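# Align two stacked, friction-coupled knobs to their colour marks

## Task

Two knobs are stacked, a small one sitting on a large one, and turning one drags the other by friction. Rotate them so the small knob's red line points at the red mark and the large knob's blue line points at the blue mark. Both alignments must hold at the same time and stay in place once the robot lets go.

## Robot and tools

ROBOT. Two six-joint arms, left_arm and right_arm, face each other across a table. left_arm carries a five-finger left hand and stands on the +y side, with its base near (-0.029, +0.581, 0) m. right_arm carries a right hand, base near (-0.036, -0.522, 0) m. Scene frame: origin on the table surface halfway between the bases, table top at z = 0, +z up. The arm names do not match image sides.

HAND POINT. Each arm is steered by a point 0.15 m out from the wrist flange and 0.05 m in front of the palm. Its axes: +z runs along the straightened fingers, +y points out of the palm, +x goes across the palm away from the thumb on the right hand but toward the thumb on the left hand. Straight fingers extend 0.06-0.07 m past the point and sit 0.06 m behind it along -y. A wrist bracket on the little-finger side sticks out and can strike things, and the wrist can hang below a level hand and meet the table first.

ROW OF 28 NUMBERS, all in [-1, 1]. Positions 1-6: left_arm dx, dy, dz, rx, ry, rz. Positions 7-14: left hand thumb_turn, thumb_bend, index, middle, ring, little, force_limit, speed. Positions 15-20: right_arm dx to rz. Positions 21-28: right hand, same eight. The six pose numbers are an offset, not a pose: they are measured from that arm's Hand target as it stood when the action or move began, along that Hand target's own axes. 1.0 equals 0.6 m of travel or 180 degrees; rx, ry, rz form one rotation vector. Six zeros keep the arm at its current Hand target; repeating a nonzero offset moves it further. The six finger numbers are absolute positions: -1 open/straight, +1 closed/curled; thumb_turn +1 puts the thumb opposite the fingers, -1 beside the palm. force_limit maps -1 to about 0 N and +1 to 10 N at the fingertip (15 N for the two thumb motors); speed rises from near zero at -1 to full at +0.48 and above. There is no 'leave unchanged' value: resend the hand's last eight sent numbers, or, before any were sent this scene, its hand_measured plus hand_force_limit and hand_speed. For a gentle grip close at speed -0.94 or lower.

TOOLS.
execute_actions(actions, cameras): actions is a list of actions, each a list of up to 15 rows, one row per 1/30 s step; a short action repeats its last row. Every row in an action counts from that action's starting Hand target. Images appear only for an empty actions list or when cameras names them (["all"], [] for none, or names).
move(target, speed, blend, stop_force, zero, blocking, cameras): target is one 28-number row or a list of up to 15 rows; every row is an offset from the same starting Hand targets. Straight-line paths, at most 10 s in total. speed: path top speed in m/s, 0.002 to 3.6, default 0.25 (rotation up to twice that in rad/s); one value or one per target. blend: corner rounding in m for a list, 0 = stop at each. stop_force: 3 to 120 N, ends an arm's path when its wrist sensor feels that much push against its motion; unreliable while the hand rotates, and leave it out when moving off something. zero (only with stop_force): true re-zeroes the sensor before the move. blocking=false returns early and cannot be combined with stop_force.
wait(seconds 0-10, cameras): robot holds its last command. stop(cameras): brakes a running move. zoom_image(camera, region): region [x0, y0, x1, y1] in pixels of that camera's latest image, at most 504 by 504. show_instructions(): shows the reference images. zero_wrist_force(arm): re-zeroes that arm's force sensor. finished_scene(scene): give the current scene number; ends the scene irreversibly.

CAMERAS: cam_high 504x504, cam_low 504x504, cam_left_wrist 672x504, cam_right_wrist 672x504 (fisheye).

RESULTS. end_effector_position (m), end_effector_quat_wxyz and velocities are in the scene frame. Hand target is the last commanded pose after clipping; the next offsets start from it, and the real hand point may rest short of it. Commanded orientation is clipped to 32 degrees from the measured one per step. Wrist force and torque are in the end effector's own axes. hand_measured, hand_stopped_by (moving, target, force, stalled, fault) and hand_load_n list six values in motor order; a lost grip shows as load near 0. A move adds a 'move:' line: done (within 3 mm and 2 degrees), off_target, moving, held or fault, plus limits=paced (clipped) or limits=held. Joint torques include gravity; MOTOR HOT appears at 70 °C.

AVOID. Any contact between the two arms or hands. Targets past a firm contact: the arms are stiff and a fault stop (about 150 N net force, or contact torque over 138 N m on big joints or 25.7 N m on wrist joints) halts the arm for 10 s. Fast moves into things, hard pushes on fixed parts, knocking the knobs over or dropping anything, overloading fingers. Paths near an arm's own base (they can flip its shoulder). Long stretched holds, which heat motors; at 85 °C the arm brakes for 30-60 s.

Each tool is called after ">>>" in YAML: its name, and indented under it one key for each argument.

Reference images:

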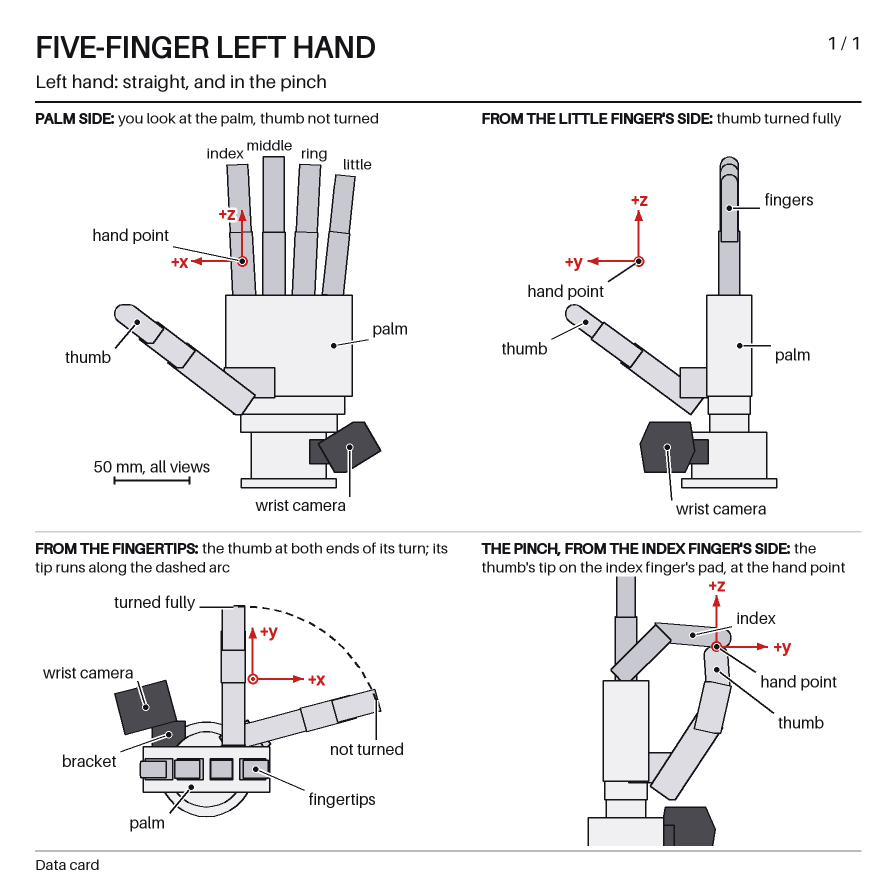

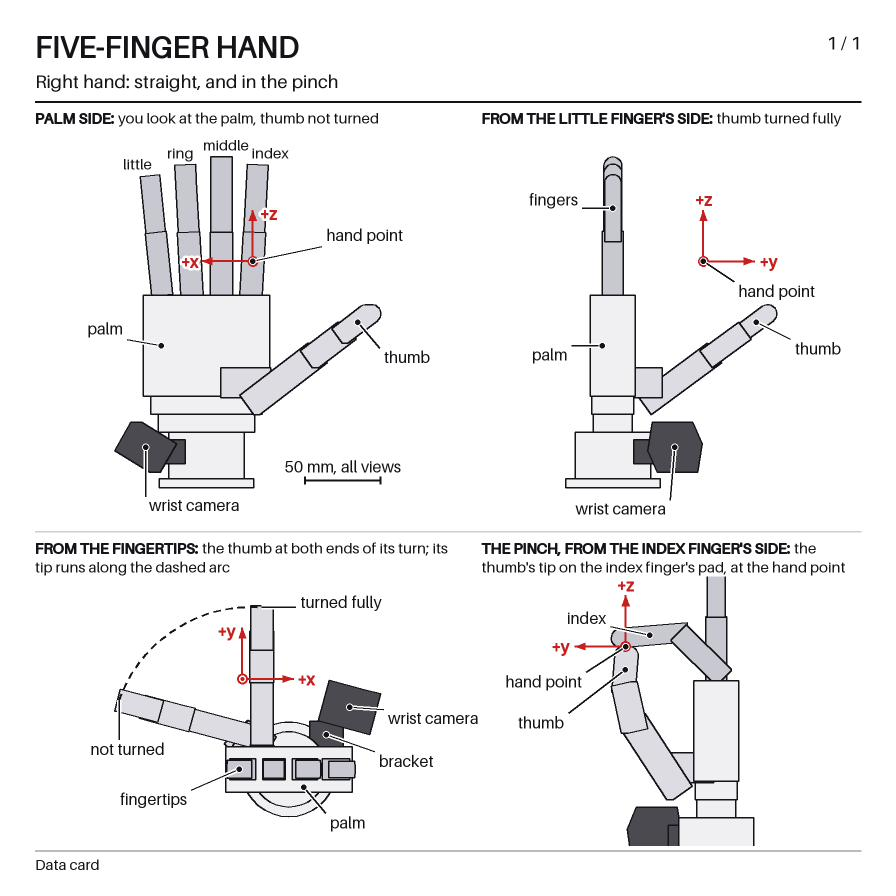

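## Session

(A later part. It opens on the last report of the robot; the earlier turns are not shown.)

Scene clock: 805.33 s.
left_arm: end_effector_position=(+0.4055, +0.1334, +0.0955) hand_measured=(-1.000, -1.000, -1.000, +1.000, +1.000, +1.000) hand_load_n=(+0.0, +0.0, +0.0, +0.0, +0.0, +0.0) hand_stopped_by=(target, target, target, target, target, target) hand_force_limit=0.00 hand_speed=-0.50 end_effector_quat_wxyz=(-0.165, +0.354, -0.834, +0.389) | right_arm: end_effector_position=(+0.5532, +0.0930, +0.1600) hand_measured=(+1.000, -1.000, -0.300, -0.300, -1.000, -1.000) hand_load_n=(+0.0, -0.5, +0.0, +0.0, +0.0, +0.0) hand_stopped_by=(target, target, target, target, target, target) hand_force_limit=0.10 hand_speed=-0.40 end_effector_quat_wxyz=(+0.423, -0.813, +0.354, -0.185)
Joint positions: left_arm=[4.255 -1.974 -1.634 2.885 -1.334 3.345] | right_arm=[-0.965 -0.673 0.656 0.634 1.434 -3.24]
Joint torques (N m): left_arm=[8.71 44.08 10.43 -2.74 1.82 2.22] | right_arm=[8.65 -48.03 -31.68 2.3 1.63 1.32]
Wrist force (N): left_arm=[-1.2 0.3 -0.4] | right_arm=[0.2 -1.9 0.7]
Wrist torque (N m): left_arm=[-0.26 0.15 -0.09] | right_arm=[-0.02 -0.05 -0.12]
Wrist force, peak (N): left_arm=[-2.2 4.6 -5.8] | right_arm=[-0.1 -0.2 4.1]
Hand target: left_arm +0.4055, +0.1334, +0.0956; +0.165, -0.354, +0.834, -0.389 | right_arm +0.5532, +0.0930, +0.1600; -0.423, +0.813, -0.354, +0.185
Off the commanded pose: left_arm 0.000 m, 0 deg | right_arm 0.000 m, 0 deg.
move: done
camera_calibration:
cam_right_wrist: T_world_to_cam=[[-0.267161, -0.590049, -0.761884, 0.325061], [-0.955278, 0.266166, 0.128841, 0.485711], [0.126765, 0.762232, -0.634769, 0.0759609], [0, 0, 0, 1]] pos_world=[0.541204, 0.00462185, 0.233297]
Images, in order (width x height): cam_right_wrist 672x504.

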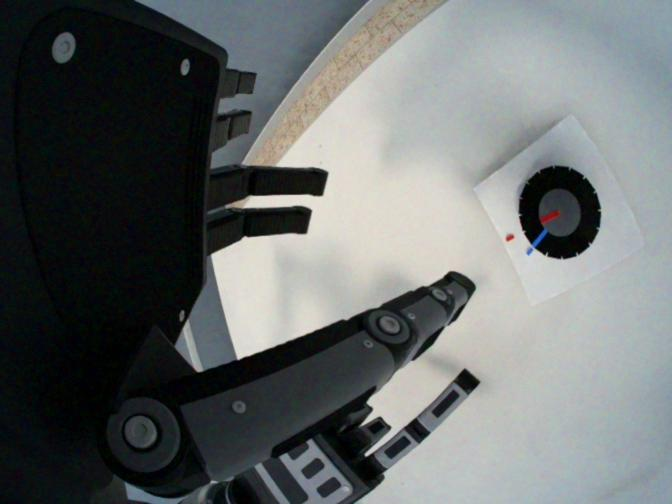

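>>> move:
  target:
    - [0,0,0.08,0,0,0,-1,-1,-1,1,1,1,0,-0.5,0.076,0.1018,-0.0292,0,0,0,1,-1,-0.3,-0.3,-1,-1,0.1,-0.4]
    - [0,0,0.125,0,0,0,-1,-1,-1,1,1,1,0,-0.5,0.076,0.1701,0.0187,0,0,0,1,-1,-0.3,-0.3,-1,-1,0.1,-0.4]
  speed: 0.15
  blend: [0.01,0]

>>> move:
  target: [0,0,0.05,0,0,0,-1,-1,-1,1,1,1,0,-0.5,0,0,0,0,0,0,1,-1,-0.3,-0.3,-1,-1,0.1,-0.4]
  speed: 0.015
  stop_force: 12
  cameras: ["cam_right_wrist"]

>>> zoom_image:
  camera: "cam_right_wrist"
  region: [335, 225, 395, 305]

>>> move:
  target:
    - [0,0,0,0,0,0,-1,-1,-1,1,1,1,0,-0.5,0,0,0,0,0,0,1,-0.3,0.5,0.5,-1,-1,0.1,-0.9]
    - [0,0,0,0,0,0,-1,-1,-1,1,1,1,0,-0.5,-0.004,0.0012,-0.0018,0,-0.0341,-0.0239,1,-0.3,0.5,0.5,-1,-1,0.1,-0.9]
    - [0,0,0,0,0,0,-1,-1,-1,1,1,1,0,-0.5,-0.0021,0.0006,-0.0009,0,-0.0177,-0.0124,1,-0.3,0.5,0.5,-1,-1,0.1,-0.9]
  speed: 0.08
  cameras: ["cam_right_wrist"]

>>> zoom_image:
  camera: "cam_right_wrist"
  region: [335, 225, 395, 305]

Scene clock: 846.23 s.
left_arm: end_effector_position=(+0.4468, +0.0936, +0.0474) hand_measured=(-1.000, -1.000, -1.000, +1.000, +1.000, +1.000) hand_load_n=(+0.0, +0.0, +0.0, +0.0, +0.0, +0.0) hand_stopped_by=(target, target, target, target, target, target) hand_force_limit=0.00 hand_speed=-0.50 end_effector_quat_wxyz=(-0.165, +0.354, -0.834, +0.389) | right_arm: end_effector_position=(+0.5481, +0.0259, +0.0701) hand_measured=(+1.000, -1.000, -0.300, -0.300, -1.000, -1.000) hand_load_n=(+0.0, +0.0, +0.0, +0.0, +0.0, +0.0) hand_stopped_by=(target, target, target, target, target, target) hand_force_limit=0.10 hand_speed=-0.40 end_effector_quat_wxyz=(+0.423, -0.813, +0.354, -0.185)
Joint positions: left_arm=[4.22 -2.15 -1.494 2.926 -1.36 3.322] | right_arm=[-1.051 -0.783 1.09 0.318 1.364 -3.29]
Joint torques (N m): left_arm=[-9.88 24.78 26.08 1.94 -0.57 -2.82] | right_arm=[-9.58 -42.29 -9.6 -2.25 -1.25 1.23]
Wrist force (N): left_arm=[-1.2 0.1 -0.4] | right_arm=[0.7 -1.6 0.7]
Wrist torque (N m): left_arm=[-0.30 0.17 0.02] | right_arm=[0.00 -0.11 0.04]
Wrist force, peak (N): left_arm=[-1.3 0.2 -0.8] | right_arm=[0.3 -2.5 0.8]
Hand target: left_arm +0.4468, +0.0935, +0.0473; +0.165, -0.354, +0.834, -0.389 | right_arm +0.5481, +0.0259, +0.0700; -0.423, +0.813, -0.354, +0.185
Off the commanded pose: left_arm 0.000 m, 0 deg | right_arm 0.000 m, 0 deg.
move: done

Scene clock: 848.43 s.
left_arm: end_effector_position=(+0.4551, +0.0856, +0.0377) hand_measured=(-1.000, -1.000, -1.000, +1.000, +1.000, +1.000) hand_load_n=(+0.0, +0.0, -8.0, +0.0, +0.0, +0.0) hand_stopped_by=(target, target, target, target, target, target) hand_force_limit=0.00 hand_speed=-0.50 end_effector_quat_wxyz=(-0.165, +0.354, -0.834, +0.389) | right_arm: end_effector_position=(+0.5481, +0.0259, +0.0700) hand_measured=(+1.000, -1.000, -0.300, -0.300, -1.000, -1.000) hand_load_n=(+0.0, +0.0, +0.0, +0.0, +0.0, +0.0) hand_stopped_by=(target, target, target, target, target, target) hand_force_limit=0.10 hand_speed=-0.40 end_effector_quat_wxyz=(+0.423, -0.813, +0.354, -0.185)
Joint positions: left_arm=[4.214 -2.185 -1.462 2.931 -1.365 3.318] | right_arm=[-1.051 -0.783 1.09 0.318 1.364 -3.29]
Joint torques (N m): left_arm=[8.11 51.6 13.1 2.45 1.55 1.98] | right_arm=[-9.63 -42.15 -8.47 -2.15 -1.48 1.33]
Wrist force (N): left_arm=[-1.7 4.6 -4.9] | right_arm=[0.4 -1.6 1.0]
Wrist torque (N m): left_arm=[-0.25 0.10 -0.03] | right_arm=[-0.01 -0.08 0.03]
Wrist force, peak (N): left_arm=[-1.6 4.9 -16.0] | right_arm=[0.6 -1.9 0.7]
Hand target: left_arm +0.4551, +0.0856, +0.0377; +0.165, -0.354, +0.834, -0.389 (not the last commanded pose) | right_arm +0.5481, +0.0259, +0.0700; -0.423, +0.813, -0.354, +0.185
Off the commanded pose: left_arm 0.015 m, 0 deg | right_arm 0.000 m, 0 deg.
move: contact (left_arm)
camera_calibration:
cam_right_wrist: T_world_to_cam=[[-0.267243, -0.590087, -0.761826, 0.215596], [-0.955256, 0.266221, 0.12889, 0.510375], [0.126757, 0.762184, -0.63483, 0.0706208], [0, 0, 0, 1]] pos_world=[0.536204, -0.0624781, 0.143296]
Images, in order (width x height): cam_right_wrist 672x504.

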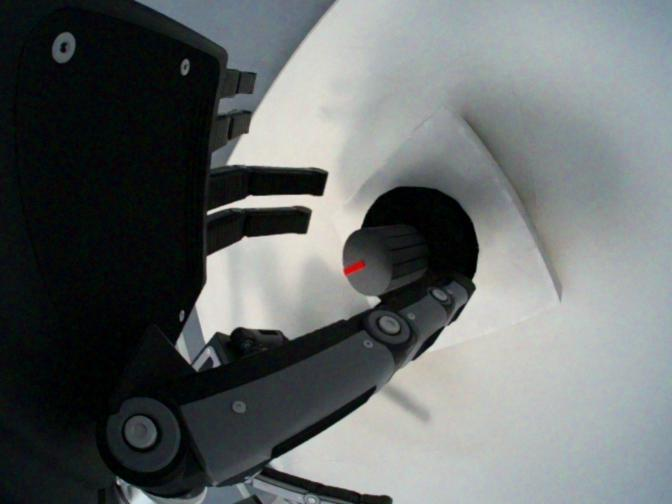

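Scaled by 6.300 from the camera's 672x504 image, which has a finer 960x720 frame.

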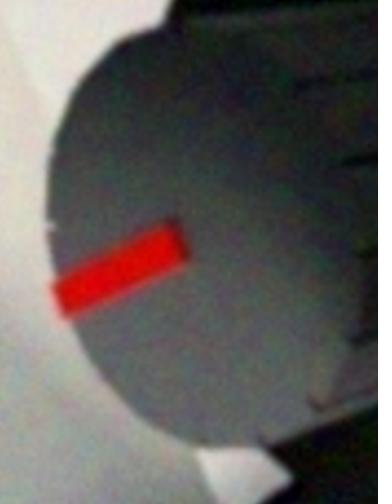

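Scene clock: 853.00 s.
left_arm: end_effector_position=(+0.4551, +0.0856, +0.0377) hand_measured=(-1.000, -1.000, -1.000, +1.000, +1.000, +1.000) hand_load_n=(+0.0, +0.0, -7.5, +0.0, +0.0, +0.0) hand_stopped_by=(target, target, target, target, target, target) hand_force_limit=0.00 hand_speed=-0.50 end_effector_quat_wxyz=(-0.165, +0.354, -0.834, +0.389) | right_arm: end_effector_position=(+0.5468, +0.0264, +0.0700) hand_measured=(+1.000, -0.752, +0.350, +0.284, -1.000, -1.000) hand_load_n=(-0.5, +10.5, +6.5, +5.0, +0.0, +0.0) hand_stopped_by=(target, force, force, force, target, target) hand_force_limit=0.10 hand_speed=-0.90 end_effector_quat_wxyz=(+0.429, -0.825, +0.326, -0.171)
Joint positions: left_arm=[4.214 -2.185 -1.462 2.931 -1.365 3.318] | right_arm=[-1.066 -0.773 1.075 0.336 1.297 -3.341]
Joint torques (N m): left_arm=[8.54 50.88 13.74 -0.09 1.55 2.08] | right_arm=[7.03 -66.59 -11.24 -1.97 1.8 1.22]
Wrist force (N): left_arm=[-1.9 4.0 -5.7] | right_arm=[-2.2 0.7 4.5]
Wrist torque (N m): left_arm=[-0.25 0.12 -0.04] | right_arm=[0.11 -0.10 -0.06]
Wrist force, peak (N): left_arm=[-1.6 4.9 -5.7] | right_arm=[1.5 1.7 6.4]
Hand target: left_arm +0.4551, +0.0856, +0.0377; +0.165, -0.354, +0.834, -0.389 | right_arm +0.5468, +0.0264, +0.0700; -0.429, +0.825, -0.327, +0.171
Off the commanded pose: left_arm 0.000 m, 0 deg | right_arm 0.000 m, 0 deg.
move: done
camera_calibration:
cam_right_wrist: T_world_to_cam=[[-0.226505, -0.606988, -0.761749, 0.193705], [-0.971151, 0.200621, 0.128909, 0.519325], [0.0745765, 0.768971, -0.634919, 0.0987322], [0, 0, 0, 1]] pos_world=[0.540854, -0.0625327, 0.143296]
Images, in order (width x height): cam_right_wrist 672x504.

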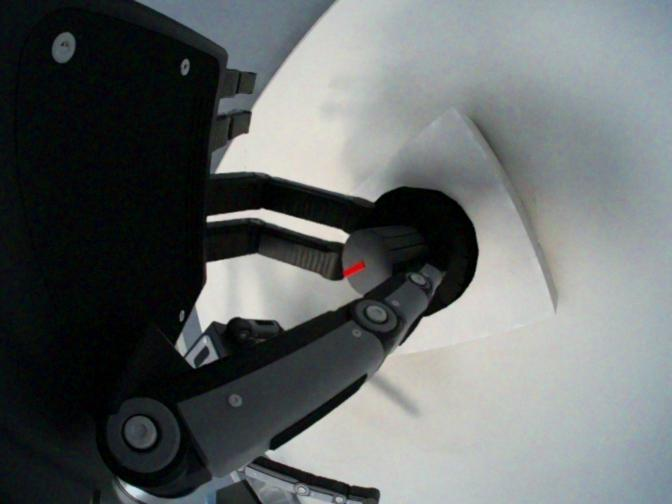

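Scaled by 6.300 from the camera's 672x504 image, which has a finer 960x720 frame.

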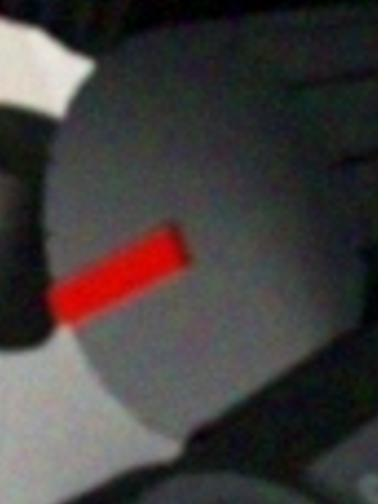

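>>> move:
  target:
    - [0,0,0,0,0,0,-1,-1,-1,1,1,1,0,-0.5,0,0,0,0,0,0,1,-1,-0.3,-0.3,-1,-1,0.1,-0.6]
    - [0,0,0,0,0,0,-1,-1,-1,1,1,1,0,-0.5,0,-0.0683,-0.0478,0,0,0,1,-1,-0.3,-0.3,-1,-1,0.1,-0.6]
    - [0,0,-0.15,0,0,0,-1,-1,-1,1,1,1,0,-0.5,-0.0685,-0.1733,-0.0142,0,0.0177,0.0124,1,-1,-0.3,-0.3,-1,-1,0.1,-0.6]
  speed: 0.15
  blend: [0,0,0]
  cameras: ["cam_right_wrist"]

>>> zoom_image:
  camera: "cam_right_wrist"
  region: [500, 190, 580, 260]

>>> zoom_image:
  camera: "cam_right_wrist"
  region: [495, 150, 625, 280]

Scene clock: 867.57 s.
left_arm: end_effector_position=(+0.4055, +0.1334, +0.0955) hand_measured=(-1.000, -1.000, -1.000, +1.000, +1.000, +1.000) hand_load_n=(+0.0, +0.0, +0.0, +0.0, +0.0, +0.0) hand_stopped_by=(target, target, target, target, target, target) hand_force_limit=0.00 hand_speed=-0.50 end_effector_quat_wxyz=(-0.165, +0.354, -0.834, +0.389) | right_arm: end_effector_position=(+0.5528, +0.0930, +0.1601) hand_measured=(+1.000, -1.000, -0.300, -0.300, -1.000, -1.000) hand_load_n=(+0.0, +0.0, +0.0, +0.0, +0.0, +0.0) hand_stopped_by=(target, target, target, target, target, target) hand_force_limit=0.10 hand_speed=-0.60 end_effector_quat_wxyz=(+0.423, -0.813, +0.354, -0.185)
Joint positions: left_arm=[4.255 -1.974 -1.634 2.885 -1.334 3.345] | right_arm=[-0.965 -0.674 0.657 0.633 1.434 -3.24]
Joint torques (N m): left_arm=[8.6 44.2 10.39 -2.82 1.85 2.2] | right_arm=[8.11 -47.14 -30.23 2.43 1.62 1.28]
Wrist force (N): left_arm=[-1.1 0.0 -0.3] | right_arm=[0.5 -1.4 0.7]
Wrist torque (N m): left_arm=[-0.31 0.13 -0.08] | right_arm=[0.05 -0.09 -0.10]
Wrist force, peak (N): left_arm=[-2.3 4.3 -5.8] | right_arm=[-1.9 0.9 5.0]
Hand target: left_arm +0.4055, +0.1334, +0.0955; +0.165, -0.354, +0.834, -0.389 | right_arm +0.5528, +0.0930, +0.1601; -0.423, +0.813, -0.354, +0.185
Off the commanded pose: left_arm 0.000 m, 0 deg | right_arm 0.000 m, 0 deg.
move: done
camera_calibration:
cam_right_wrist: T_world_to_cam=[[-0.267161, -0.590049, -0.761884, 0.324954], [-0.955278, 0.266166, 0.128841, 0.485329], [0.126765, 0.762232, -0.634769, 0.0760116], [0, 0, 0, 1]] pos_world=[0.540804, 0.00462185, 0.233297]
Images, in order (width x height): cam_right_wrist 672x504.

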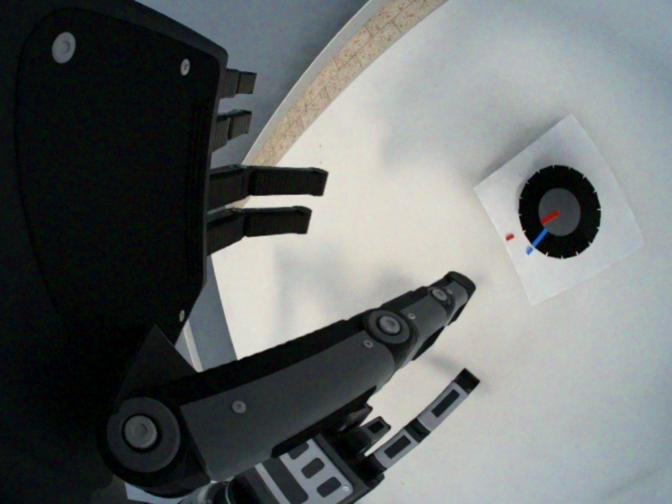

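Scaled by 6.300 from the camera's 672x504 image, which has a finer 960x720 frame.

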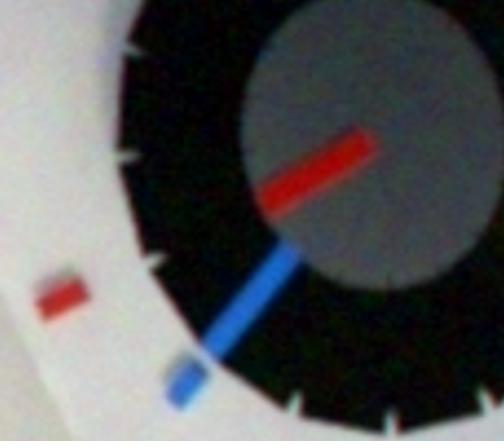

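Scaled by 3.877 from the camera's 672x504 image, which has a finer 960x720 frame.

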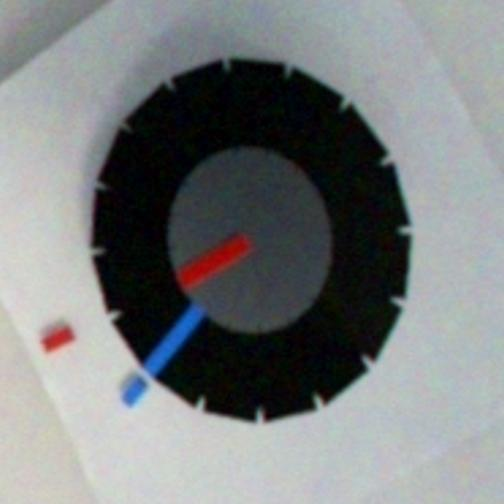

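>>> finished_scene:
  scene: 1

The scene is finished: the task was done.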